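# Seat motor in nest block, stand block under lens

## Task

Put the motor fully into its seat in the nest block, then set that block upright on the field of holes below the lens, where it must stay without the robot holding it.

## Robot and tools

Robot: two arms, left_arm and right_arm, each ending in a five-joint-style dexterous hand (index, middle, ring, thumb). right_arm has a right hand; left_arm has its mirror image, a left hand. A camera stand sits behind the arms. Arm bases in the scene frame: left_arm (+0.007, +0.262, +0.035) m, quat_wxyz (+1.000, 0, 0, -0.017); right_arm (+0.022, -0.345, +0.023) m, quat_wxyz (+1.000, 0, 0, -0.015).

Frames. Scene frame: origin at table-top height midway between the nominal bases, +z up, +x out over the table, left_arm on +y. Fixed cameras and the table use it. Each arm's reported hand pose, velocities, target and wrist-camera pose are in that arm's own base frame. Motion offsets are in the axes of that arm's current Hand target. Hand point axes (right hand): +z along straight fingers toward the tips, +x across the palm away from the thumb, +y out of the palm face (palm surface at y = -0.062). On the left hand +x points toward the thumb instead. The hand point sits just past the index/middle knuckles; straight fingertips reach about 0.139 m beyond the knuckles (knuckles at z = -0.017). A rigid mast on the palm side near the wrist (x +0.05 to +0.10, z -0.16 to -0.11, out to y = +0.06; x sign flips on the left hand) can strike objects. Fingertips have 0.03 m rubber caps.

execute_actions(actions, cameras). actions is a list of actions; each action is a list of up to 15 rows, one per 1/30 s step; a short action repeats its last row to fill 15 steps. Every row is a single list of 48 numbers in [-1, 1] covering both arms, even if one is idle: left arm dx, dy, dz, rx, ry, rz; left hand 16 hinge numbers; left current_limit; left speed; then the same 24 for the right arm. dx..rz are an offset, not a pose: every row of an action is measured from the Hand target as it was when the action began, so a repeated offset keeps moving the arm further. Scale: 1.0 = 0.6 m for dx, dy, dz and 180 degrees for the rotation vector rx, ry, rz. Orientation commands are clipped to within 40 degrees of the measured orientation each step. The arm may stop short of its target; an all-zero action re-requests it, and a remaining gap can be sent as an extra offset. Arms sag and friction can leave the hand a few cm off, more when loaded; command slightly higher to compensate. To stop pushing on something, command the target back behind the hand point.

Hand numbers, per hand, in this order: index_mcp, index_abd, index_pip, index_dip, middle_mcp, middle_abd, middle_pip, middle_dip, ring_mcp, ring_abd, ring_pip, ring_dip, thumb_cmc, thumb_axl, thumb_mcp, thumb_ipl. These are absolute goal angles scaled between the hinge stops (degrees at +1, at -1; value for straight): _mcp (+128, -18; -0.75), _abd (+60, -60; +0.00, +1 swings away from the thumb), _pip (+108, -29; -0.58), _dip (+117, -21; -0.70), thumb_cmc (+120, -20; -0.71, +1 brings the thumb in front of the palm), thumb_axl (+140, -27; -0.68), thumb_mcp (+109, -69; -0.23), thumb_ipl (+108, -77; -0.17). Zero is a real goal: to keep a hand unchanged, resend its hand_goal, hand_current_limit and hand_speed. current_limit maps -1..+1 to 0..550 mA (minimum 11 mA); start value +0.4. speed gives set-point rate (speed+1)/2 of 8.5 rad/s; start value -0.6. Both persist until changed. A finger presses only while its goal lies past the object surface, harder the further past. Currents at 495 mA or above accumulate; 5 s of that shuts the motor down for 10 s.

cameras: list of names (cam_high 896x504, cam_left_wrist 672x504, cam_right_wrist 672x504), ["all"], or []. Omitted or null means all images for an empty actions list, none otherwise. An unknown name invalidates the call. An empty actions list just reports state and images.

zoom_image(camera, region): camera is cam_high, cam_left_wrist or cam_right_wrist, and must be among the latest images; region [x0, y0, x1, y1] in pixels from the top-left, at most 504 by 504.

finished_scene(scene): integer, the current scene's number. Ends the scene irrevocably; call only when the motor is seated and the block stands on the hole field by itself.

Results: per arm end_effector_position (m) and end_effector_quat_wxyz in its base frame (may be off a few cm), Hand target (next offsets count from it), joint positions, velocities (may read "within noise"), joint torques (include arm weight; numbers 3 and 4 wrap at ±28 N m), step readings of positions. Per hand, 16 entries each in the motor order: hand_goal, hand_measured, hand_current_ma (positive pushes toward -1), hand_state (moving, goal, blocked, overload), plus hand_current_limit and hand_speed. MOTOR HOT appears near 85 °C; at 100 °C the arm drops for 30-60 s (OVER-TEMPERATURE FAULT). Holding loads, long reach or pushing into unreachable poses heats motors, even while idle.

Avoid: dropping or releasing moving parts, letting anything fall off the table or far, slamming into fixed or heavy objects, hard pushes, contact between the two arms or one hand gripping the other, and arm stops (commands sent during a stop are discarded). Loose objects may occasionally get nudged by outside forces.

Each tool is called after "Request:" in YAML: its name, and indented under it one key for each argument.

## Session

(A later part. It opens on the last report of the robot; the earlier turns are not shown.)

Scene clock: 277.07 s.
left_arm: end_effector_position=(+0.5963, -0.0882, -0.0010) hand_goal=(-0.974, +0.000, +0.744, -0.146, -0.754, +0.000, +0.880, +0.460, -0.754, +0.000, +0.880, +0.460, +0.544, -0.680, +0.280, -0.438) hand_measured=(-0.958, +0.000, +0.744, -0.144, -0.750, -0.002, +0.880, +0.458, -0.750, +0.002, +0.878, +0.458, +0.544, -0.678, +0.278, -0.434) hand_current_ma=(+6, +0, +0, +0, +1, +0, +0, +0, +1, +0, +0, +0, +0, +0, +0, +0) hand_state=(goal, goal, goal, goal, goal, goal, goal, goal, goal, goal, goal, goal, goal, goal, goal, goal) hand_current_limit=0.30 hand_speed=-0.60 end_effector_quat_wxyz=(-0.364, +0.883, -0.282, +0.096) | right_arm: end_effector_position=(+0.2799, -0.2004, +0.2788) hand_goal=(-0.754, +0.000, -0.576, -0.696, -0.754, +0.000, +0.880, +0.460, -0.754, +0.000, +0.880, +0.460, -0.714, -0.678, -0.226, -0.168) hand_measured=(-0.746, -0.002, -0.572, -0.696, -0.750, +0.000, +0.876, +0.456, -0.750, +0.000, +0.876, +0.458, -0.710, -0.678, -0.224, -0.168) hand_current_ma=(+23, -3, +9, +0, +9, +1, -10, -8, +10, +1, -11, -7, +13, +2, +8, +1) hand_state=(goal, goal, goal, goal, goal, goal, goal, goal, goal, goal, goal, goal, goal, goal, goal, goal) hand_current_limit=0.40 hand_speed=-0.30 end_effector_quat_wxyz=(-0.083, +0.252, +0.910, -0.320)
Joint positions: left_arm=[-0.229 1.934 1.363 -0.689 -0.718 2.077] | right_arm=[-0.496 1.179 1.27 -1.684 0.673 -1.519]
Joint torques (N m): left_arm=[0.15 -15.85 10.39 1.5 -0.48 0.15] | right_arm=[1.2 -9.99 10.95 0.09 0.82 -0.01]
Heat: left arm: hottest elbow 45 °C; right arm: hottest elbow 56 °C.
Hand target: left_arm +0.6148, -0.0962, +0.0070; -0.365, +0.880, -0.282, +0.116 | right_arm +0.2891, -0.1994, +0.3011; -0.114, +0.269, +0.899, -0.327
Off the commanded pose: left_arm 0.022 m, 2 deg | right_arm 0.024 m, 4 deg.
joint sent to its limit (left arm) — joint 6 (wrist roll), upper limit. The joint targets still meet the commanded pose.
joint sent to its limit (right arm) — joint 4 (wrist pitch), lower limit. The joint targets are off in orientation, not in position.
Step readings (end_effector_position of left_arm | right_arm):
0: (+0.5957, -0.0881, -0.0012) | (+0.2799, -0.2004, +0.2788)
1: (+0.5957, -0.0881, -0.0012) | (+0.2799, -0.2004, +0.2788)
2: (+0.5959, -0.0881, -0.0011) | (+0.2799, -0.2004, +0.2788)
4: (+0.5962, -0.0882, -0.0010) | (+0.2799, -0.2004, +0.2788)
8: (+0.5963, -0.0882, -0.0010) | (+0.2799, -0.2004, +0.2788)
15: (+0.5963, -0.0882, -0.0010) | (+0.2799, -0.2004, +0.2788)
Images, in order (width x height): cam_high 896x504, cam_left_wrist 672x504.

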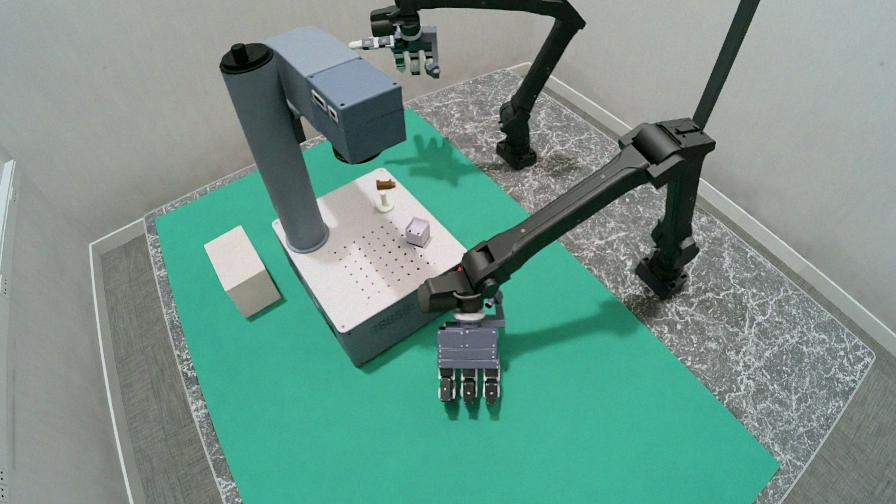

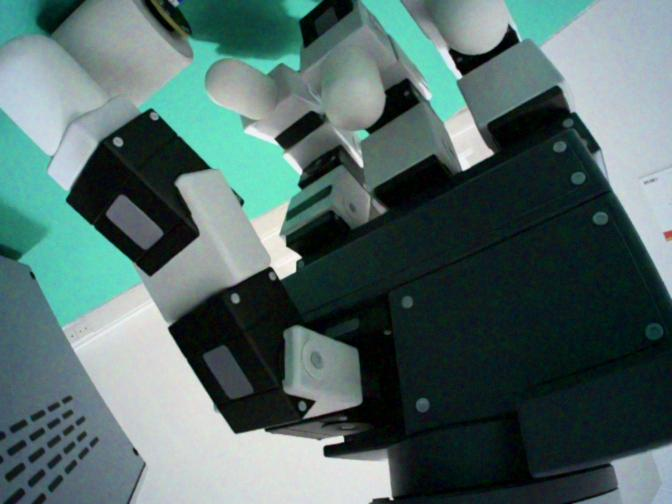

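Request:
execute_actions:
  actions:
    - [[0,0.0083,0.0083,0,0,0,-0.973,0,0.745,-0.145,-0.754,0,0.88,0.46,-0.754,0,0.88,0.46,0.545,-0.68,0.281,-0.438,0.3,-0.6,0,0,0,0,0,0,-0.754,0,-0.576,-0.696,-0.754,0,0.88,0.46,-0.754,0,0.88,0.46,-0.714,-0.678,-0.226,-0.168,0.4,-0.3]]
  cameras: ["cam_high", "cam_left_wrist"]

Request:
zoom_image:
  camera: "cam_high"
  region: [425, 310, 525, 400]

Request:
zoom_image:
  camera: "cam_left_wrist"
  region: [0, 0, 300, 200]

Scene clock: 278.77 s.
left_arm: end_effector_position=(+0.5992, -0.0889, -0.0041) hand_goal=(-0.974, +0.000, +0.744, -0.146, -0.754, +0.000, +0.880, +0.460, -0.754, +0.000, +0.880, +0.460, +0.544, -0.680, +0.280, -0.438) hand_measured=(-0.958, +0.000, +0.744, -0.144, -0.750, -0.002, +0.880, +0.458, -0.750, +0.002, +0.878, +0.458, +0.544, -0.678, +0.278, -0.434) hand_current_ma=(+6, +0, +0, +0, +1, +0, +0, +0, +1, +0, +0, +0, +0, +0, +0, +0) hand_state=(goal, goal, goal, goal, goal, goal, goal, goal, goal, goal, goal, goal, goal, goal, goal, goal) hand_current_limit=0.30 hand_speed=-0.60 end_effector_quat_wxyz=(-0.364, +0.883, -0.280, +0.099) | right_arm: end_effector_position=(+0.2799, -0.2004, +0.2788) hand_goal=(-0.754, +0.000, -0.576, -0.696, -0.754, +0.000, +0.880, +0.460, -0.754, +0.000, +0.880, +0.460, -0.714, -0.678, -0.226, -0.168) hand_measured=(-0.746, -0.002, -0.572, -0.696, -0.750, +0.000, +0.876, +0.456, -0.750, +0.000, +0.876, +0.458, -0.710, -0.678, -0.224, -0.168) hand_current_ma=(+23, -3, +9, +0, +9, +1, -10, -8, +10, +1, -11, -7, +13, +2, +8, +1) hand_state=(goal, goal, goal, goal, goal, goal, goal, goal, goal, goal, goal, goal, goal, goal, goal, goal) hand_current_limit=0.40 hand_speed=-0.30 end_effector_quat_wxyz=(-0.083, +0.252, +0.910, -0.320)
Joint positions: left_arm=[-0.229 1.941 1.363 -0.674 -0.718 2.077] | right_arm=[-0.496 1.179 1.27 -1.684 0.673 -1.519]
Joint torques (N m): left_arm=[0.09 -15.62 9.98 1.55 -0.49 0.14] | right_arm=[1.2 -9.93 10.95 0.06 0.82 0]
Heat: left arm: hottest elbow 45 °C; right arm: hottest elbow 56 °C.
Hand target: left_arm +0.6148, -0.0962, -0.0001; -0.365, +0.880, -0.282, +0.116 | right_arm +0.2891, -0.1994, +0.3011; -0.114, +0.269, +0.899, -0.327
Off the commanded pose: left_arm 0.018 m, 2 deg | right_arm 0.024 m, 4 deg.
joint sent to its limit (left arm) — joint 6 (wrist roll), upper limit. The joint targets still meet the commanded pose.
joint sent to its limit (right arm) — joint 4 (wrist pitch), lower limit. The joint targets are off in orientation, not in position.
Step readings (end_effector_position of left_arm | right_arm):
0: (+0.5963, -0.0882, -0.0010) | (+0.2799, -0.2004, +0.2788)
1: (+0.5967, -0.0883, -0.0011) | (+0.2799, -0.2004, +0.2788)
2: (+0.5977, -0.0885, -0.0013) | (+0.2799, -0.2004, +0.2788)
4: (+0.5992, -0.0889, -0.0018) | (+0.2799, -0.2004, +0.2788)
8: (+0.5993, -0.0889, -0.0034) | (+0.2799, -0.2004, +0.2788)
15: (+0.5992, -0.0889, -0.0041) | (+0.2799, -0.2004, +0.2788)
Images, in order (width x height): cam_high 896x504, cam_left_wrist 672x504.

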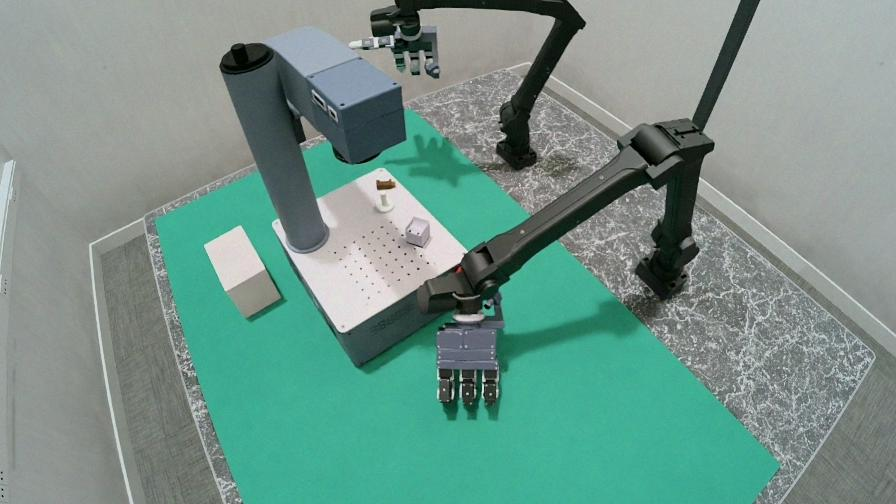

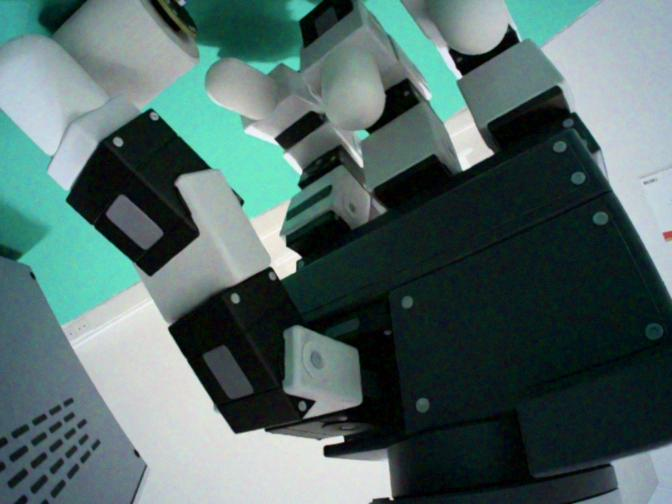

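Scaled by 5.040 from the camera's 896x504 image, which has a finer 1280x720 frame.

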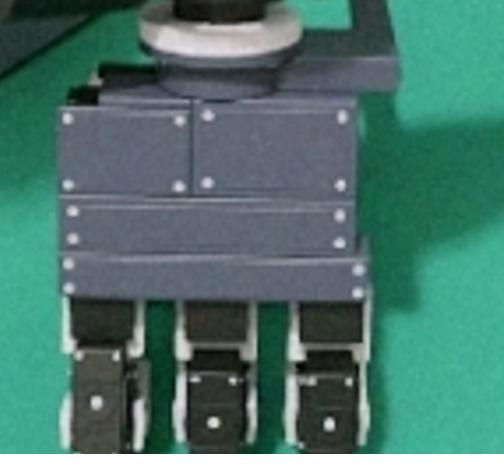

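Scaled by 1.680 from the camera's 672x504 image, which has a finer 960x720 frame.

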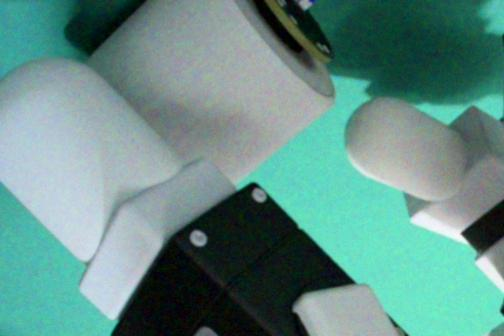

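Request:
execute_actions:
  actions:
    - [[-0.015,0.005,0.005,0,0,0,-0.973,0,0.745,-0.145,-0.754,0,0.88,0.46,-0.754,0,0.88,0.46,0.545,-0.68,0.281,-0.438,0.3,-0.6,0,0,0,0,0,0,-0.754,0,-0.576,-0.696,-0.754,0,0.88,0.46,-0.754,0,0.88,0.46,-0.714,-0.678,-0.226,-0.168,0.4,-0.3]]
  cameras: ["cam_high", "cam_left_wrist"]

Request:
zoom_image:
  camera: "cam_left_wrist"
  region: [0, 0, 300, 200]

Scene clock: 280.97 s.
left_arm: end_effector_position=(+0.6013, -0.0894, -0.0052) hand_goal=(-0.974, +0.000, +0.744, -0.146, -0.754, +0.000, +0.880, +0.460, -0.754, +0.000, +0.880, +0.460, +0.544, -0.680, +0.280, -0.438) hand_measured=(-0.958, +0.000, +0.744, -0.144, -0.750, -0.002, +0.880, +0.458, -0.750, +0.002, +0.878, +0.458, +0.544, -0.678, +0.278, -0.434) hand_current_ma=(+6, +0, +0, +0, +1, +0, +0, +0, +1, +0, +0, +0, +0, +0, +0, +0) hand_state=(goal, goal, goal, goal, goal, goal, goal, goal, goal, goal, goal, goal, goal, goal, goal, goal) hand_current_limit=0.30 hand_speed=-0.60 end_effector_quat_wxyz=(-0.364, +0.883, -0.277, +0.106) | right_arm: end_effector_position=(+0.2799, -0.2004, +0.2788) hand_goal=(-0.754, +0.000, -0.576, -0.696, -0.754, +0.000, +0.880, +0.460, -0.754, +0.000, +0.880, +0.460, -0.714, -0.678, -0.226, -0.168) hand_measured=(-0.746, -0.002, -0.572, -0.696, -0.750, +0.000, +0.876, +0.456, -0.750, +0.000, +0.876, +0.458, -0.710, -0.678, -0.224, -0.168) hand_current_ma=(+23, -3, +9, +0, +9, +1, -10, -8, +10, +1, -11, -7, +13, +2, +8, +1) hand_state=(goal, goal, goal, goal, goal, goal, goal, goal, goal, goal, goal, goal, goal, goal, goal, goal) hand_current_limit=0.40 hand_speed=-0.30 end_effector_quat_wxyz=(-0.083, +0.252, +0.910, -0.320)
Joint positions: left_arm=[-0.229 1.941 1.357 -0.654 -0.718 2.077] | right_arm=[-0.496 1.179 1.27 -1.684 0.673 -1.519]
Joint torques (N m): left_arm=[0.5 -16.44 8.14 1.61 -0.47 0.12] | right_arm=[1.2 -9.93 10.96 0.08 0.81 0]
Heat: left arm: hottest elbow 45 °C; right arm: hottest elbow 56 °C.
Hand target: left_arm +0.6075, -0.0910, -0.0042; -0.365, +0.880, -0.282, +0.116 | right_arm +0.2891, -0.1994, +0.3011; -0.114, +0.269, +0.899, -0.327
Off the commanded pose: left_arm 0.006 m, 1 deg | right_arm 0.024 m, 4 deg.
joint sent to its limit (left arm) — joint 6 (wrist roll), upper limit. The joint targets still meet the commanded pose.
joint sent to its limit (right arm) — joint 4 (wrist pitch), lower limit. The joint targets are off in orientation, not in position.
Step readings (end_effector_position of left_arm | right_arm):
0: (+0.5992, -0.0889, -0.0041) | (+0.2799, -0.2004, +0.2788)
1: (+0.5996, -0.0890, -0.0042) | (+0.2799, -0.2004, +0.2788)
2: (+0.6004, -0.0892, -0.0044) | (+0.2799, -0.2004, +0.2788)
4: (+0.6012, -0.0894, -0.0048) | (+0.2799, -0.2004, +0.2788)
8: (+0.6013, -0.0894, -0.0052) | (+0.2799, -0.2004, +0.2788)
15: (+0.6013, -0.0894, -0.0052) | (+0.2799, -0.2004, +0.2788)
Images, in order (width x height): cam_high 896x504, cam_left_wrist 672x504.

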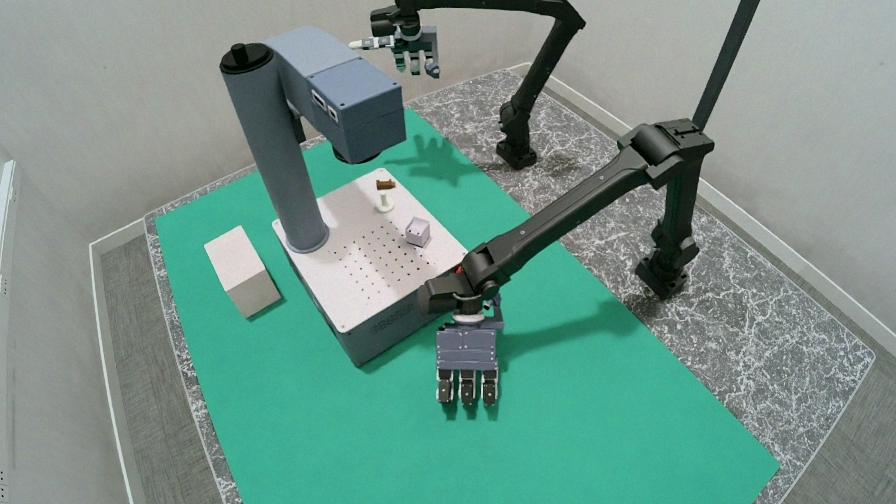

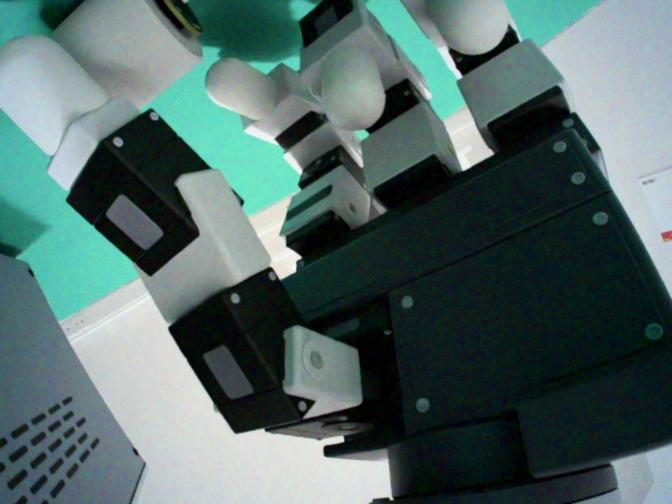

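Scaled by 1.680 from the camera's 672x504 image, which has a finer 960x720 frame.

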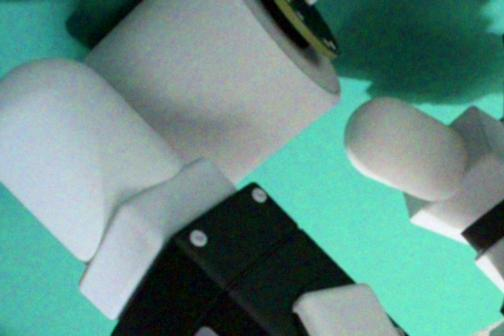

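Request:
execute_actions:
  actions:
    - [[-0.014,0.0024,0.0024,0,0,0,-0.973,0,0.745,-0.145,-0.754,0,0.88,0.46,-0.754,0,0.88,0.46,0.545,-0.68,0.281,-0.438,0.3,-0.6,0,0,0,0,0,0,-0.754,0,-0.576,-0.696,-0.754,0,0.88,0.46,-0.754,0,0.88,0.46,-0.714,-0.678,-0.226,-0.168,0.4,-0.3]]
  cameras: ["cam_high", "cam_left_wrist"]

Request:
zoom_image:
  camera: "cam_left_wrist"
  region: [0, 0, 300, 200]

Scene clock: 283.10 s.
left_arm: end_effector_position=(+0.5899, -0.0867, -0.0168) hand_goal=(-0.974, +0.000, +0.744, -0.146, -0.754, +0.000, +0.880, +0.460, -0.754, +0.000, +0.880, +0.460, +0.544, -0.680, +0.280, -0.438) hand_measured=(-0.960, +0.000, +0.744, -0.144, -0.750, -0.002, +0.880, +0.458, -0.750, +0.002, +0.878, +0.458, +0.544, -0.678, +0.278, -0.436) hand_current_ma=(+5, +0, +0, +0, +1, +0, +0, +0, +1, +0, +0, +0, +0, +0, +0, +0) hand_state=(goal, goal, goal, goal, goal, goal, goal, goal, goal, goal, goal, goal, goal, goal, goal, goal) hand_current_limit=0.30 hand_speed=-0.60 end_effector_quat_wxyz=(-0.364, +0.883, -0.281, +0.097) | right_arm: end_effector_position=(+0.2799, -0.2004, +0.2788) hand_goal=(-0.754, +0.000, -0.576, -0.696, -0.754, +0.000, +0.880, +0.460, -0.754, +0.000, +0.880, +0.460, -0.714, -0.678, -0.226, -0.168) hand_measured=(-0.746, -0.002, -0.572, -0.696, -0.750, +0.000, +0.876, +0.456, -0.750, +0.000, +0.876, +0.458, -0.710, -0.678, -0.224, -0.168) hand_current_ma=(+23, -3, +9, +0, +9, +1, -10, -8, +10, +1, -11, -7, +13, +2, +8, +1) hand_state=(goal, goal, goal, goal, goal, goal, goal, goal, goal, goal, goal, goal, goal, goal, goal, goal) hand_current_limit=0.40 hand_speed=-0.30 end_effector_quat_wxyz=(-0.083, +0.252, +0.910, -0.320)
Joint positions: left_arm=[-0.229 1.941 1.324 -0.639 -0.718 2.077] | right_arm=[-0.496 1.179 1.27 -1.684 0.673 -1.519]
Joint torques (N m): left_arm=[0.97 -17.2 8.32 1.54 -0.48 0.13] | right_arm=[1.26 -9.99 10.95 0.05 0.81 -0.01]
Heat: left arm: hottest elbow 45 °C; right arm: hottest elbow 56 °C.
Hand target: left_arm +0.6008, -0.0861, -0.0063; -0.365, +0.880, -0.282, +0.116 | right_arm +0.2891, -0.1994, +0.3011; -0.114, +0.269, +0.899, -0.327
Off the commanded pose: left_arm 0.015 m, 2 deg | right_arm 0.024 m, 4 deg.
joint sent to its limit (left arm) — joint 6 (wrist roll), upper limit. The joint targets still meet the commanded pose.
joint sent to its limit (right arm) — joint 4 (wrist pitch), lower limit. The joint targets are off in orientation, not in position.
Step readings (end_effector_position of left_arm | right_arm):
0: (+0.6013, -0.0894, -0.0052) | (+0.2799, -0.2004, +0.2788)
1: (+0.6010, -0.0893, -0.0060) | (+0.2799, -0.2004, +0.2788)
2: (+0.6003, -0.0892, -0.0075) | (+0.2799, -0.2004, +0.2788)
4: (+0.5964, -0.0883, -0.0115) | (+0.2799, -0.2004, +0.2788)
8: (+0.5899, -0.0867, -0.0168) | (+0.2799, -0.2004, +0.2788)
15: (+0.5899, -0.0867, -0.0168) | (+0.2799, -0.2004, +0.2788)
Images, in order (width x height): cam_high 896x504, cam_left_wrist 672x504.

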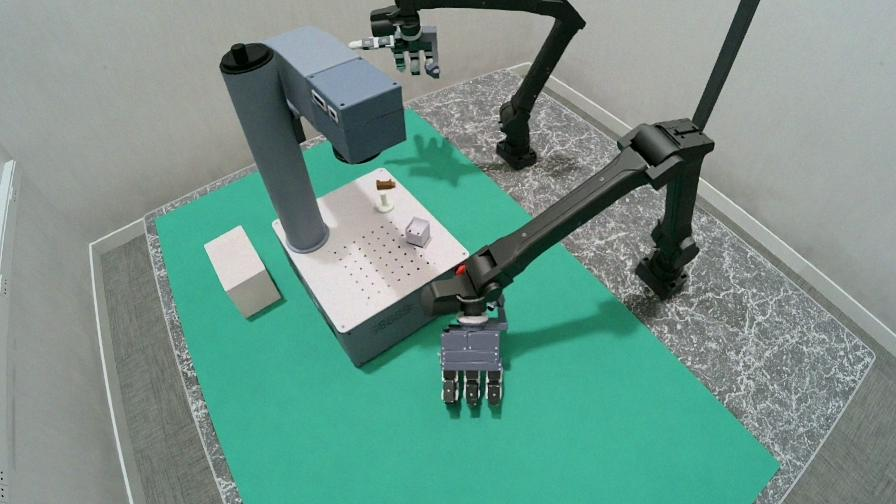

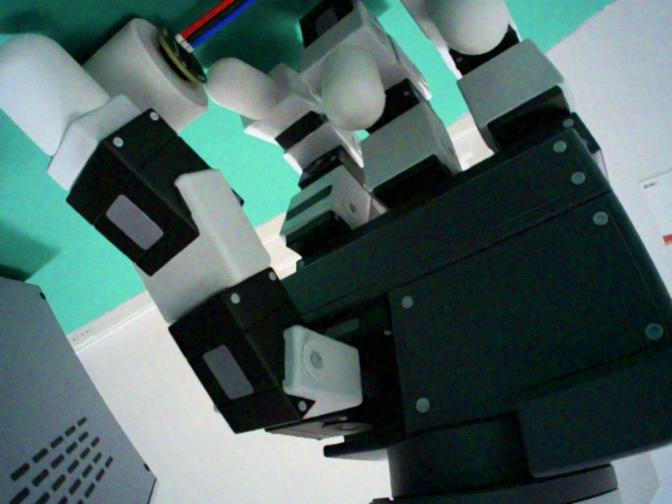

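Scaled by 1.680 from the camera's 672x504 image, which has a finer 960x720 frame.

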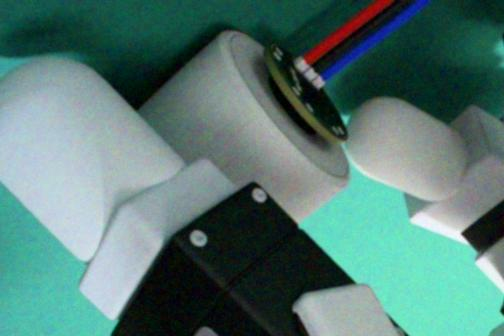

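Request:
execute_actions:
  actions:
    - [[0,0,0,0,0,0,-0.82,0,0.745,-0.145,-0.754,0,0.88,0.46,-0.754,0,0.88,0.46,0.545,-0.68,0.281,-0.2,0.3,-0.7,0,0,0,0,0,0,-0.754,0,-0.576,-0.696,-0.754,0,0.88,0.46,-0.754,0,0.88,0.46,-0.714,-0.678,-0.226,-0.168,0.4,-0.3]]
    - [[0,0,0,0,0,0,-0.7,0,0.745,-0.145,-0.754,0,0.88,0.46,-0.754,0,0.88,0.46,0.545,-0.68,0.281,-0.07,0.45,-0.85,0,0,0,0,0,0,-0.754,0,-0.576,-0.696,-0.754,0,0.88,0.46,-0.754,0,0.88,0.46,-0.714,-0.678,-0.226,-0.168,0.4,-0.3]]
  cameras: ["cam_high", "cam_left_wrist"]

Request:
zoom_image:
  camera: "cam_left_wrist"
  region: [0, 0, 300, 200]

Scene clock: 285.80 s.
left_arm: end_effector_position=(+0.5905, -0.0865, -0.0166) hand_goal=(-0.700, +0.000, +0.744, -0.146, -0.754, +0.000, +0.880, +0.460, -0.754, +0.000, +0.880, +0.460, +0.544, -0.680, +0.280, -0.070) hand_measured=(-0.792, +0.000, +0.720, -0.148, -0.750, -0.002, +0.880, +0.458, -0.750, +0.002, +0.878, +0.458, +0.546, -0.680, +0.222, -0.128) hand_current_ma=(-165, +0, -11, +0, +1, +0, +0, +0, +1, +0, +0, +0, +0, +0, -98, -104) hand_state=(blocked, goal, blocked, goal, goal, goal, goal, goal, goal, goal, goal, goal, goal, goal, blocked, blocked) hand_current_limit=0.45 hand_speed=-0.85 end_effector_quat_wxyz=(-0.364, +0.883, -0.280, +0.098) | right_arm: end_effector_position=(+0.2799, -0.2004, +0.2788) hand_goal=(-0.754, +0.000, -0.576, -0.696, -0.754, +0.000, +0.880, +0.460, -0.754, +0.000, +0.880, +0.460, -0.714, -0.678, -0.226, -0.168) hand_measured=(-0.746, -0.002, -0.572, -0.696, -0.750, +0.000, +0.876, +0.456, -0.750, +0.000, +0.876, +0.458, -0.710, -0.678, -0.224, -0.168) hand_current_ma=(+23, -3, +9, +0, +9, +1, -10, -8, +10, +1, -11, -7, +13, +2, +8, +1) hand_state=(goal, goal, goal, goal, goal, goal, goal, goal, goal, goal, goal, goal, goal, goal, goal, goal) hand_current_limit=0.40 hand_speed=-0.30 end_effector_quat_wxyz=(-0.083, +0.252, +0.910, -0.320)
Joint positions: left_arm=[-0.228 1.941 1.324 -0.637 -0.717 2.077] | right_arm=[-0.496 1.179 1.27 -1.684 0.673 -1.519]
Joint torques (N m): left_arm=[0.91 -17.14 8.31 1.44 -0.49 0.13] | right_arm=[1.26 -9.99 10.95 0.09 0.82 0]
Heat: left arm: hottest elbow 45 °C; right arm: hottest elbow 56 °C.
Hand target: left_arm +0.6007, -0.0861, -0.0063; -0.365, +0.880, -0.282, +0.116 | right_arm +0.2891, -0.1994, +0.3011; -0.114, +0.269, +0.899, -0.327
Off the commanded pose: left_arm 0.015 m, 2 deg | right_arm 0.024 m, 4 deg.
joint sent to its limit (left arm) — joint 6 (wrist roll), upper limit. The joint targets still meet the commanded pose.
joint sent to its limit (right arm) — joint 4 (wrist pitch), lower limit. The joint targets are off in orientation, not in position.
Step readings (end_effector_position of left_arm | right_arm):
0: (+0.5899, -0.0867, -0.0168) | (+0.2799, -0.2004, +0.2788)
1: (+0.5899, -0.0867, -0.0168) | (+0.2799, -0.2004, +0.2788)
2: (+0.5899, -0.0867, -0.0168) | (+0.2799, -0.2004, +0.2788)
4: (+0.5899, -0.0867, -0.0168) | (+0.2799, -0.2004, +0.2788)
8: (+0.5899, -0.0867, -0.0168) | (+0.2799, -0.2004, +0.2788)
15: (+0.5899, -0.0868, -0.0168) | (+0.2799, -0.2004, +0.2788)
16: (+0.5899, -0.0868, -0.0168) | (+0.2799, -0.2004, +0.2788)
17: (+0.5899, -0.0868, -0.0168) | (+0.2799, -0.2004, +0.2788)
19: (+0.5899, -0.0868, -0.0168) | (+0.2799, -0.2004, +0.2788)
23: (+0.5903, -0.0864, -0.0167) | (+0.2799, -0.2004, +0.2788)
30: (+0.5905, -0.0865, -0.0166) | (+0.2799, -0.2004, +0.2788)
Images, in order (width x height): cam_high 896x504, cam_left_wrist 672x504.

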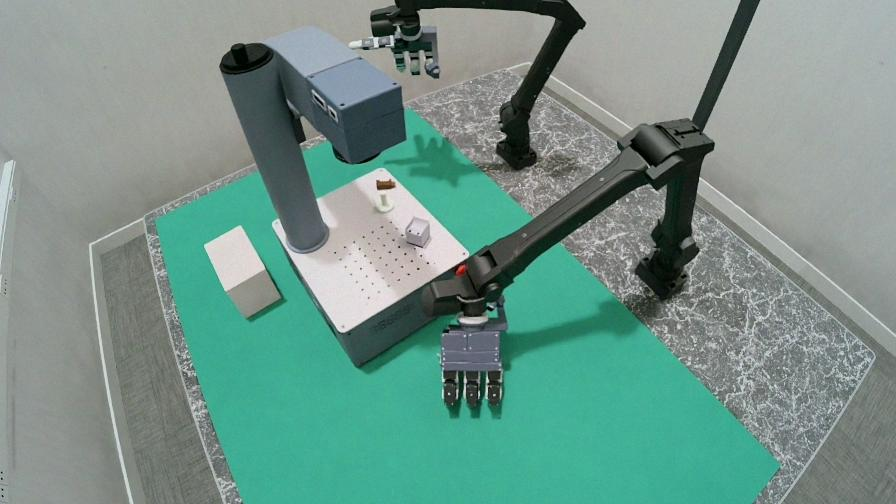

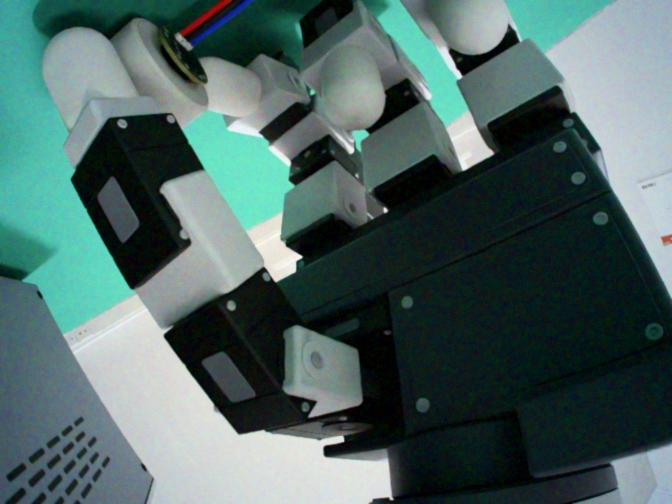

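Scaled by 1.680 from the camera's 672x504 image, which has a finer 960x720 frame.

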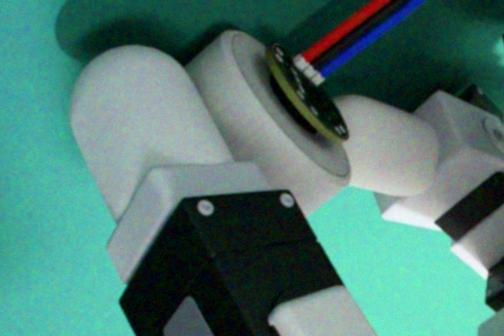

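Request:
execute_actions:
  actions:
    - [[0,0,0,0,0,0,-0.66,0,0.745,-0.145,-0.754,0,0.88,0.46,-0.754,0,0.88,0.46,0.545,-0.68,0.281,-0.03,0.5,-0.8,0,0,0,0,0,0,-0.754,0,-0.576,-0.696,-0.754,0,0.88,0.46,-0.754,0,0.88,0.46,-0.714,-0.678,-0.226,-0.168,0.4,-0.3]]
  cameras: ["cam_high", "cam_left_wrist"]

Request:
zoom_image:
  camera: "cam_left_wrist"
  region: [0, 0, 300, 200]

Scene clock: 287.73 s.
left_arm: end_effector_position=(+0.5907, -0.0865, -0.0166) hand_goal=(-0.660, +0.000, +0.744, -0.146, -0.754, +0.000, +0.880, +0.460, -0.754, +0.000, +0.880, +0.460, +0.544, -0.680, +0.280, -0.030) hand_measured=(-0.790, +0.000, +0.714, -0.148, -0.750, -0.002, +0.880, +0.458, -0.750, +0.002, +0.878, +0.458, +0.546, -0.680, +0.210, -0.100) hand_current_ma=(-309, +0, -17, +0, +1, +0, +0, +0, +1, +0, +0, +0, +0, +0, -141, -148) hand_state=(blocked, goal, blocked, goal, goal, goal, goal, goal, goal, goal, goal, goal, goal, goal, blocked, blocked) hand_current_limit=0.50 hand_speed=-0.80 end_effector_quat_wxyz=(-0.364, +0.883, -0.280, +0.099) | right_arm: end_effector_position=(+0.2799, -0.2004, +0.2788) hand_goal=(-0.754, +0.000, -0.576, -0.696, -0.754, +0.000, +0.880, +0.460, -0.754, +0.000, +0.880, +0.460, -0.714, -0.678, -0.226, -0.168) hand_measured=(-0.746, -0.002, -0.572, -0.696, -0.750, +0.000, +0.876, +0.456, -0.750, +0.000, +0.876, +0.458, -0.710, -0.678, -0.224, -0.168) hand_current_ma=(+23, -3, +9, +0, +9, +1, -10, -8, +10, +1, -11, -7, +13, +2, +8, +1) hand_state=(goal, goal, goal, goal, goal, goal, goal, goal, goal, goal, goal, goal, goal, goal, goal, goal) hand_current_limit=0.40 hand_speed=-0.30 end_effector_quat_wxyz=(-0.083, +0.252, +0.910, -0.320)
Joint positions: left_arm=[-0.228 1.941 1.324 -0.636 -0.718 2.077] | right_arm=[-0.496 1.179 1.27 -1.684 0.673 -1.519]
Joint torques (N m): left_arm=[0.97 -17.14 8.32 1.47 -0.48 0.14] | right_arm=[1.26 -9.99 10.95 0.09 0.82 -0.01]
Heat: left arm: hottest elbow 45 °C; right arm: hottest elbow 56 °C.
Hand target: left_arm +0.6007, -0.0861, -0.0063; -0.365, +0.880, -0.282, +0.116 | right_arm +0.2891, -0.1994, +0.3011; -0.114, +0.269, +0.899, -0.327
Off the commanded pose: left_arm 0.014 m, 2 deg | right_arm 0.024 m, 4 deg.
joint sent to its limit (left arm) — joint 6 (wrist roll), upper limit. The joint targets still meet the commanded pose.
joint sent to its limit (right arm) — joint 4 (wrist pitch), lower limit. The joint targets are off in orientation, not in position.
Step readings (end_effector_position of left_arm | right_arm):
0: (+0.5905, -0.0865, -0.0166) | (+0.2799, -0.2004, +0.2788)
1: (+0.5905, -0.0865, -0.0166) | (+0.2799, -0.2004, +0.2788)
2: (+0.5905, -0.0865, -0.0166) | (+0.2799, -0.2004, +0.2788)
4: (+0.5906, -0.0864, -0.0166) | (+0.2799, -0.2004, +0.2788)
8: (+0.5907, -0.0865, -0.0166) | (+0.2799, -0.2004, +0.2788)
15: (+0.5907, -0.0865, -0.0166) | (+0.2799, -0.2004, +0.2788)
Images, in order (width x height): cam_high 896x504, cam_left_wrist 672x504.

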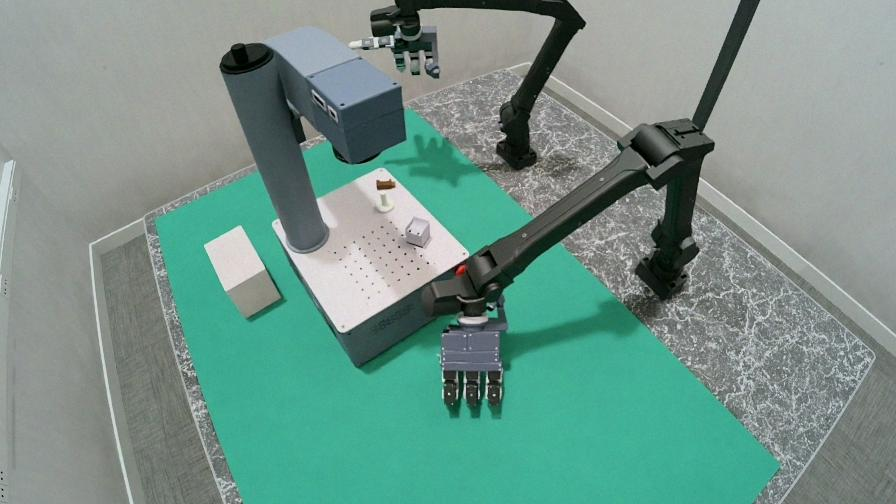

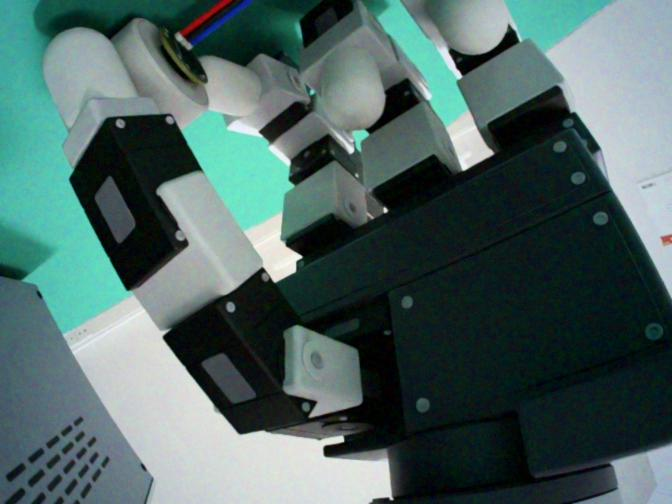

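Scaled by 1.680 from the camera's 672x504 image, which has a finer 960x720 frame.

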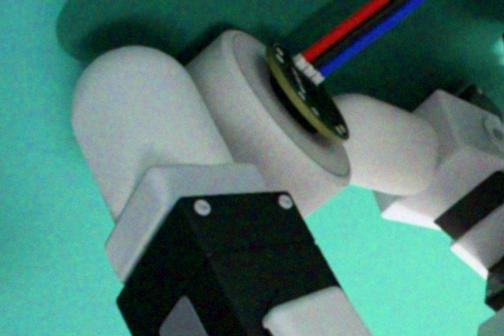

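Request:
execute_actions:
  actions:
    - [[0,0,0,0,0,0,-0.64,0,0.76,-0.145,-0.754,0,0.88,0.46,-0.754,0,0.88,0.46,0.545,-0.68,0.32,0.02,0.5,-0.8,0,0,0,0,0,0,-0.754,0,-0.576,-0.696,-0.754,0,0.88,0.46,-0.754,0,0.88,0.46,-0.714,-0.678,-0.226,-0.168,0.4,-0.3]]
    - [[0,-0.025,-0.025,0,0,0,-0.64,0,0.76,-0.145,-0.754,0,0.88,0.46,-0.754,0,0.88,0.46,0.545,-0.68,0.32,0.02,0.5,-0.8,0,0,0,0,0,0,-0.754,0,-0.576,-0.696,-0.754,0,0.88,0.46,-0.754,0,0.88,0.46,-0.714,-0.678,-0.226,-0.168,0.4,-0.3]]
  cameras: ["cam_high", "cam_left_wrist"]

Request:
zoom_image:
  camera: "cam_left_wrist"
  region: [0, 0, 300, 200]

Scene clock: 290.57 s.
left_arm: end_effector_position=(+0.5874, -0.0857, -0.0159) hand_goal=(-0.640, +0.000, +0.760, -0.146, -0.754, +0.000, +0.880, +0.460, -0.754, +0.000, +0.880, +0.460, +0.544, -0.680, +0.320, +0.020) hand_measured=(-0.788, +0.000, +0.710, -0.156, -0.750, -0.002, +0.880, +0.458, -0.750, +0.002, +0.878, +0.458, +0.540, -0.688, +0.210, -0.082) hand_current_ma=(-395, +0, -45, -2, +1, +0, +0, +0, +1, +0, +0, +0, +0, -2, -330, -309) hand_state=(blocked, goal, blocked, goal, goal, goal, goal, goal, goal, goal, goal, goal, goal, goal, blocked, blocked) hand_current_limit=0.50 hand_speed=-0.80 end_effector_quat_wxyz=(-0.363, +0.883, -0.282, +0.093) | right_arm: end_effector_position=(+0.2799, -0.2004, +0.2788) hand_goal=(-0.754, +0.000, -0.576, -0.696, -0.754, +0.000, +0.880, +0.460, -0.754, +0.000, +0.880, +0.460, -0.714, -0.678, -0.226, -0.168) hand_measured=(-0.746, -0.002, -0.572, -0.696, -0.750, +0.000, +0.876, +0.456, -0.750, +0.000, +0.876, +0.458, -0.710, -0.678, -0.224, -0.168) hand_current_ma=(+23, -3, +9, +0, +9, +1, -10, -8, +10, +1, -11, -7, +13, +2, +8, +1) hand_state=(goal, goal, goal, goal, goal, goal, goal, goal, goal, goal, goal, goal, goal, goal, goal, goal) hand_current_limit=0.40 hand_speed=-0.30 end_effector_quat_wxyz=(-0.083, +0.252, +0.910, -0.320)
Joint positions: left_arm=[-0.228 1.938 1.324 -0.651 -0.718 2.077] | right_arm=[-0.496 1.179 1.27 -1.684 0.673 -1.519]
Joint torques (N m): left_arm=[0.91 -19.14 9.51 0.25 -0.49 0.13] | right_arm=[1.26 -9.99 10.93 0.08 0.82 -0.01]
Heat: left arm: hottest elbow 45 °C; right arm: hottest elbow 56 °C.
Hand target: left_arm +0.6007, -0.0862, +0.0150; -0.365, +0.880, -0.282, +0.116 | right_arm +0.2891, -0.1994, +0.3011; -0.114, +0.269, +0.899, -0.327
Off the commanded pose: left_arm 0.034 m, 3 deg | right_arm 0.024 m, 4 deg.
joint sent to its limit (left arm) — joint 6 (wrist roll), upper limit. The joint targets still meet the commanded pose.
joint sent to its limit (right arm) — joint 4 (wrist pitch), lower limit. The joint targets are off in orientation, not in position.
Step readings (end_effector_position of left_arm | right_arm):
0: (+0.5907, -0.0865, -0.0166) | (+0.2799, -0.2004, +0.2788)
1: (+0.5907, -0.0865, -0.0166) | (+0.2799, -0.2004, +0.2788)
2: (+0.5907, -0.0865, -0.0166) | (+0.2799, -0.2004, +0.2788)
4: (+0.5907, -0.0865, -0.0166) | (+0.2799, -0.2004, +0.2788)
8: (+0.5907, -0.0865, -0.0166) | (+0.2799, -0.2004, +0.2788)
15: (+0.5907, -0.0865, -0.0166) | (+0.2799, -0.2004, +0.2788)
16: (+0.5902, -0.0863, -0.0165) | (+0.2799, -0.2004, +0.2788)
17: (+0.5895, -0.0862, -0.0163) | (+0.2799, -0.2004, +0.2788)
19: (+0.5880, -0.0858, -0.0160) | (+0.2799, -0.2004, +0.2788)
23: (+0.5874, -0.0857, -0.0159) | (+0.2799, -0.2004, +0.2788)
30: (+0.5874, -0.0857, -0.0159) | (+0.2799, -0.2004, +0.2788)
Images, in order (width x height): cam_high 896x504, cam_left_wrist 672x504.

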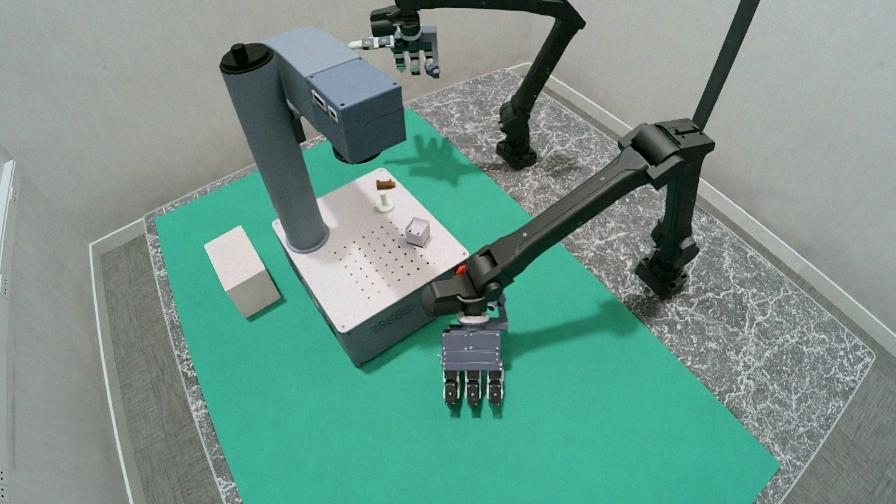

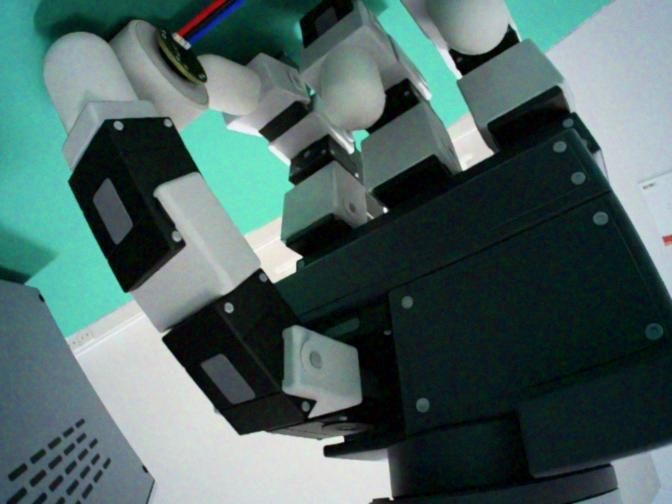

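Scaled by 1.680 from the camera's 672x504 image, which has a finer 960x720 frame.

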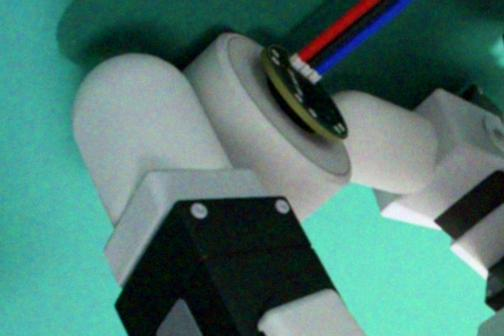

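Request:
execute_actions:
  actions:
    - [[0,-0.07,-0.07,0,0,0,-0.64,0,0.76,-0.145,-0.754,0,0.88,0.46,-0.754,0,0.88,0.46,0.545,-0.68,0.32,0.02,0.5,-0.8,0,0,0,0,0,0,-0.754,0,-0.576,-0.696,-0.754,0,0.88,0.46,-0.754,0,0.88,0.46,-0.714,-0.678,-0.226,-0.168,0.4,-0.3]]
    - [[0,-0.08,-0.08,0,0,0,-0.64,0,0.76,-0.145,-0.754,0,0.88,0.46,-0.754,0,0.88,0.46,0.545,-0.68,0.32,0.02,0.5,-0.8,0,0,0,0,0,0,-0.754,0,-0.576,-0.696,-0.754,0,0.88,0.46,-0.754,0,0.88,0.46,-0.714,-0.678,-0.226,-0.168,0.4,-0.3]]
  cameras: ["cam_high", "cam_left_wrist"]

Request:
zoom_image:
  camera: "cam_high"
  region: [415, 290, 515, 380]

Request:
zoom_image:
  camera: "cam_left_wrist"
  region: [0, 0, 300, 200]

Scene clock: 293.73 s.
left_arm: end_effector_position=(+0.5830, -0.0850, +0.1081) hand_goal=(-0.640, +0.000, +0.760, -0.146, -0.754, +0.000, +0.880, +0.460, -0.754, +0.000, +0.880, +0.460, +0.544, -0.680, +0.320, +0.020) hand_measured=(-0.788, +0.000, +0.704, -0.162, -0.750, -0.002, +0.880, +0.458, -0.750, +0.002, +0.878, +0.458, +0.558, -0.672, +0.210, -0.066) hand_current_ma=(-394, +0, -57, -6, +1, +0, +0, +0, +1, +0, +0, +0, +5, +2, -330, -220) hand_state=(blocked, goal, blocked, goal, goal, goal, goal, goal, goal, goal, goal, goal, goal, goal, blocked, blocked) hand_current_limit=0.50 hand_speed=-0.80 end_effector_quat_wxyz=(-0.362, +0.882, -0.288, +0.084) | right_arm: end_effector_position=(+0.2799, -0.2004, +0.2788) hand_goal=(-0.754, +0.000, -0.576, -0.696, -0.754, +0.000, +0.880, +0.460, -0.754, +0.000, +0.880, +0.460, -0.714, -0.678, -0.226, -0.168) hand_measured=(-0.746, -0.002, -0.572, -0.696, -0.750, +0.000, +0.876, +0.456, -0.750, +0.000, +0.876, +0.458, -0.710, -0.678, -0.224, -0.168) hand_current_ma=(+23, -3, +9, +0, +9, +1, -10, -8, +10, +1, -11, -7, +13, +2, +8, +1) hand_state=(goal, goal, goal, goal, goal, goal, goal, goal, goal, goal, goal, goal, goal, goal, goal, goal) hand_current_limit=0.40 hand_speed=-0.30 end_effector_quat_wxyz=(-0.083, +0.252, +0.910, -0.320)
Joint positions: left_arm=[-0.228 1.793 1.472 -0.962 -0.715 2.082] | right_arm=[-0.496 1.179 1.27 -1.684 0.673 -1.519]
Joint torques (N m): left_arm=[0.85 -17.55 12.33 0.53 -0.57 0.1] | right_arm=[1.26 -9.88 10.97 0.09 0.81 -0.01]
Heat: left arm: hottest elbow 45 °C; right arm: hottest elbow 56 °C.
Hand target: left_arm +0.6009, -0.0864, +0.1421; -0.365, +0.880, -0.282, +0.116 | right_arm +0.2891, -0.1994, +0.3011; -0.114, +0.269, +0.899, -0.327
Off the commanded pose: left_arm 0.039 m, 4 deg | right_arm 0.024 m, 4 deg.
joint sent to its limit (left arm) — joint 6 (wrist roll), upper limit. The joint targets still meet the commanded pose.
joint sent to its limit (right arm) — joint 4 (wrist pitch), lower limit. The joint targets are off in orientation, not in position.
Step readings (end_effector_position of left_arm | right_arm):
0: (+0.5874, -0.0857, -0.0159) | (+0.2799, -0.2004, +0.2788)
1: (+0.5852, -0.0853, -0.0136) | (+0.2799, -0.2004, +0.2788)
2: (+0.5800, -0.0844, -0.0113) | (+0.2799, -0.2004, +0.2788)
4: (+0.5695, -0.0819, -0.0010) | (+0.2799, -0.2004, +0.2788)
8: (+0.5676, -0.0814, +0.0224) | (+0.2799, -0.2004, +0.2788)
15: (+0.5777, -0.0837, +0.0387) | (+0.2799, -0.2004, +0.2788)
16: (+0.5756, -0.0833, +0.0412) | (+0.2799, -0.2004, +0.2788)
17: (+0.5700, -0.0823, +0.0437) | (+0.2799, -0.2004, +0.2788)
19: (+0.5644, -0.0809, +0.0565) | (+0.2799, -0.2004, +0.2788)
23: (+0.5719, -0.0826, +0.0866) | (+0.2799, -0.2004, +0.2788)
30: (+0.5844, -0.0853, +0.1084) | (+0.2799, -0.2004, +0.2788)
Images, in order (width x height): cam_high 896x504, cam_left_wrist 672x504.

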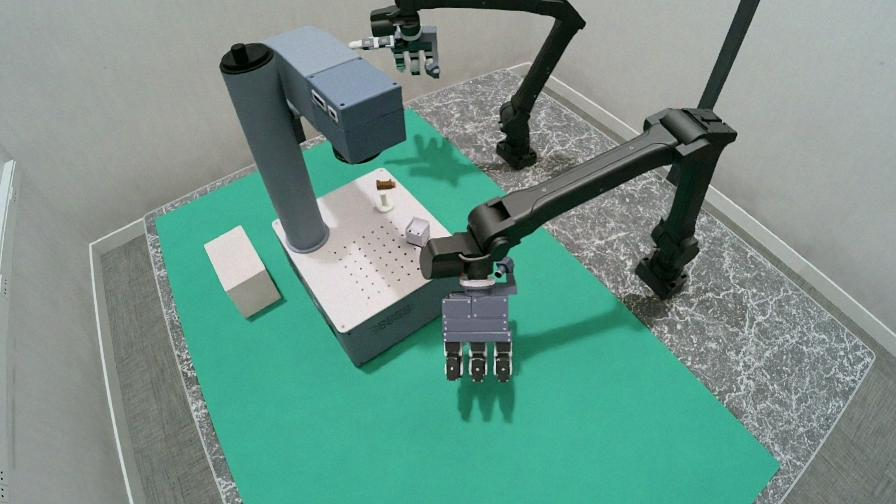

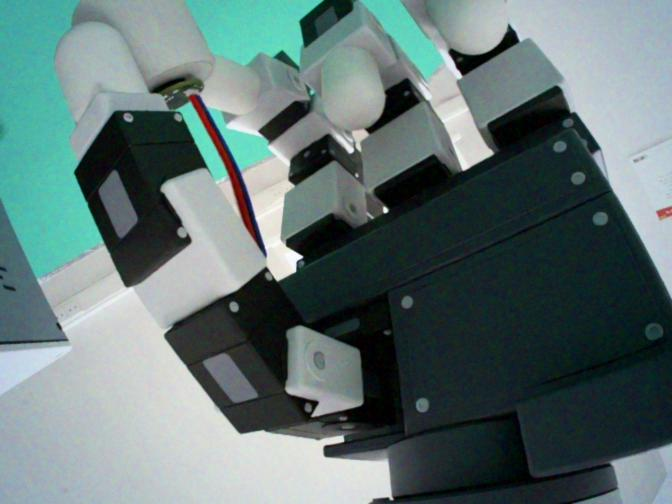

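Scaled by 5.040 from the camera's 896x504 image, which has a finer 1280x720 frame.

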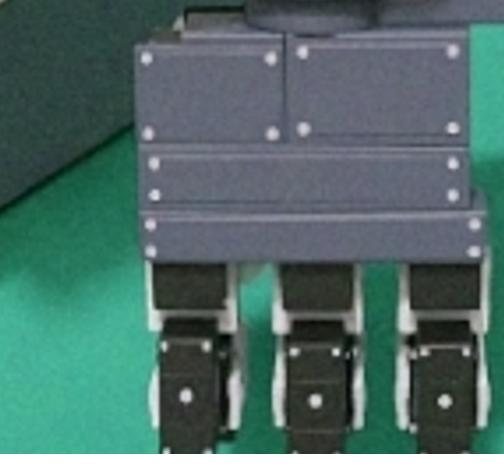

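Scaled by 1.680 from the camera's 672x504 image, which has a finer 960x720 frame.

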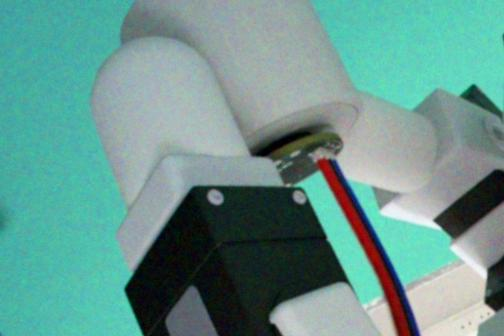

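Request:
execute_actions:
  actions:
    - [[0,0.1,0.1,0,0,0,-0.64,0,0.76,-0.145,-0.754,0,0.88,0.46,-0.754,0,0.88,0.46,0.545,-0.68,0.32,0.02,0.5,-0.8,0,0,0,0,0,0,-0.754,0,-0.576,-0.696,-0.754,0,0.88,0.46,-0.754,0,0.88,0.46,-0.714,-0.678,-0.226,-0.168,0.4,-0.3]]
  cameras: ["cam_high", "cam_left_wrist"]

Request:
zoom_image:
  camera: "cam_left_wrist"
  region: [0, 0, 300, 200]

Scene clock: 298.30 s.
left_arm: end_effector_position=(+0.5801, -0.0843, +0.0290) hand_goal=(-0.640, +0.000, +0.760, -0.146, -0.754, +0.000, +0.880, +0.460, -0.754, +0.000, +0.880, +0.460, +0.544, -0.680, +0.320, +0.020) hand_measured=(-0.784, +0.000, +0.704, -0.162, -0.750, -0.002, +0.880, +0.458, -0.750, +0.002, +0.878, +0.458, +0.562, -0.670, +0.210, -0.066) hand_current_ma=(-377, +0, -57, -6, +1, +0, +0, +0, +1, +0, +0, +0, +8, +3, -330, -220) hand_state=(blocked, goal, blocked, goal, goal, goal, goal, goal, goal, goal, goal, goal, goal, goal, blocked, blocked) hand_current_limit=0.50 hand_speed=-0.80 end_effector_quat_wxyz=(-0.362, +0.882, -0.290, +0.079) | right_arm: end_effector_position=(+0.2799, -0.2004, +0.2788) hand_goal=(-0.754, +0.000, -0.576, -0.696, -0.754, +0.000, +0.880, +0.460, -0.754, +0.000, +0.880, +0.460, -0.714, -0.678, -0.226, -0.168) hand_measured=(-0.746, -0.002, -0.572, -0.696, -0.750, +0.000, +0.876, +0.456, -0.750, +0.000, +0.876, +0.458, -0.710, -0.678, -0.224, -0.168) hand_current_ma=(+23, -3, +9, +0, +9, +1, -10, -8, +10, +1, -11, -7, +13, +2, +8, +1) hand_state=(goal, goal, goal, goal, goal, goal, goal, goal, goal, goal, goal, goal, goal, goal, goal, goal) hand_current_limit=0.40 hand_speed=-0.30 end_effector_quat_wxyz=(-0.083, +0.252, +0.910, -0.320)
Joint positions: left_arm=[-0.228 1.875 1.368 -0.787 -0.715 2.082] | right_arm=[-0.496 1.179 1.27 -1.684 0.673 -1.519]
Joint torques (N m): left_arm=[0.67 -18.32 10.03 1.51 -0.58 0.1] | right_arm=[1.2 -9.99 10.96 0.08 0.82 -0.01]
Heat: left arm: hottest elbow 45 °C; right arm: hottest elbow 56 °C.
Hand target: left_arm +0.6008, -0.0862, +0.0574; -0.365, +0.880, -0.282, +0.116 | right_arm +0.2891, -0.1994, +0.3011; -0.114, +0.269, +0.899, -0.327
Off the commanded pose: left_arm 0.035 m, 4 deg | right_arm 0.024 m, 4 deg.
joint sent to its limit (left arm) — joint 6 (wrist roll), upper limit. The joint targets still meet the commanded pose.
joint sent to its limit (right arm) — joint 4 (wrist pitch), lower limit. The joint targets are off in orientation, not in position.
Step readings (end_effector_position of left_arm | right_arm):
0: (+0.5830, -0.0850, +0.1081) | (+0.2799, -0.2004, +0.2788)
1: (+0.5842, -0.0851, +0.1041) | (+0.2799, -0.2004, +0.2788)
2: (+0.5904, -0.0861, +0.0999) | (+0.2799, -0.2004, +0.2788)
4: (+0.5936, -0.0870, +0.0840) | (+0.2799, -0.2004, +0.2788)
8: (+0.5853, -0.0854, +0.0460) | (+0.2799, -0.2004, +0.2788)
15: (+0.5791, -0.0841, +0.0288) | (+0.2799, -0.2004, +0.2788)
Images, in order (width x height): cam_high 896x504, cam_left_wrist 672x504.

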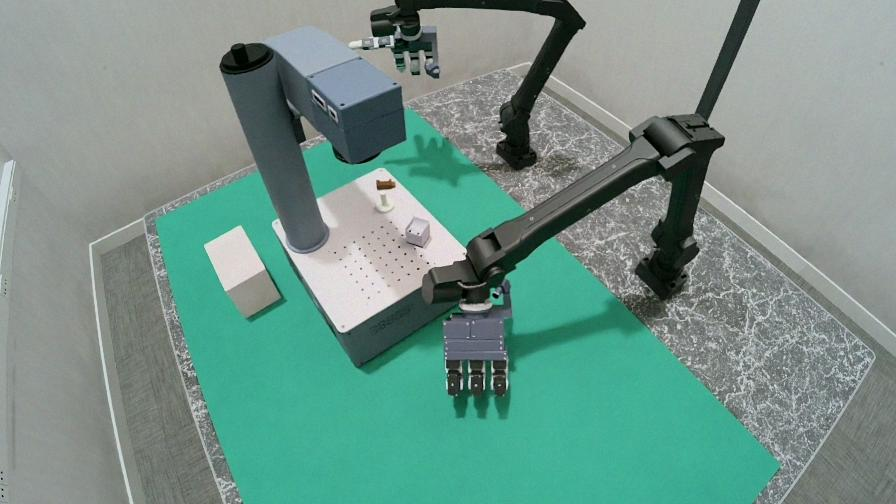

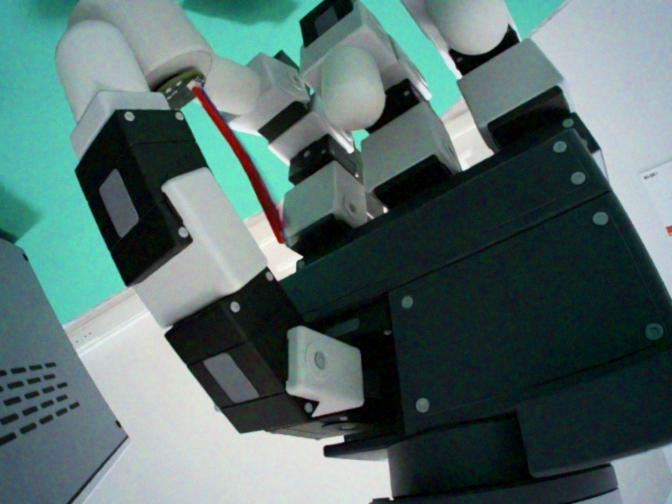

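Scaled by 1.680 from the camera's 672x504 image, which has a finer 960x720 frame.

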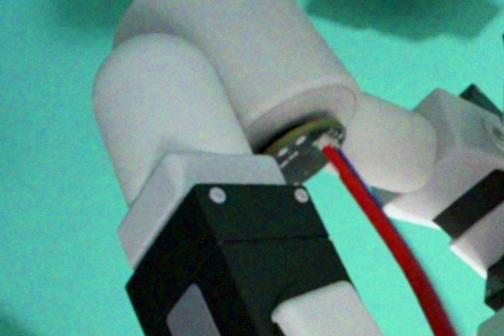

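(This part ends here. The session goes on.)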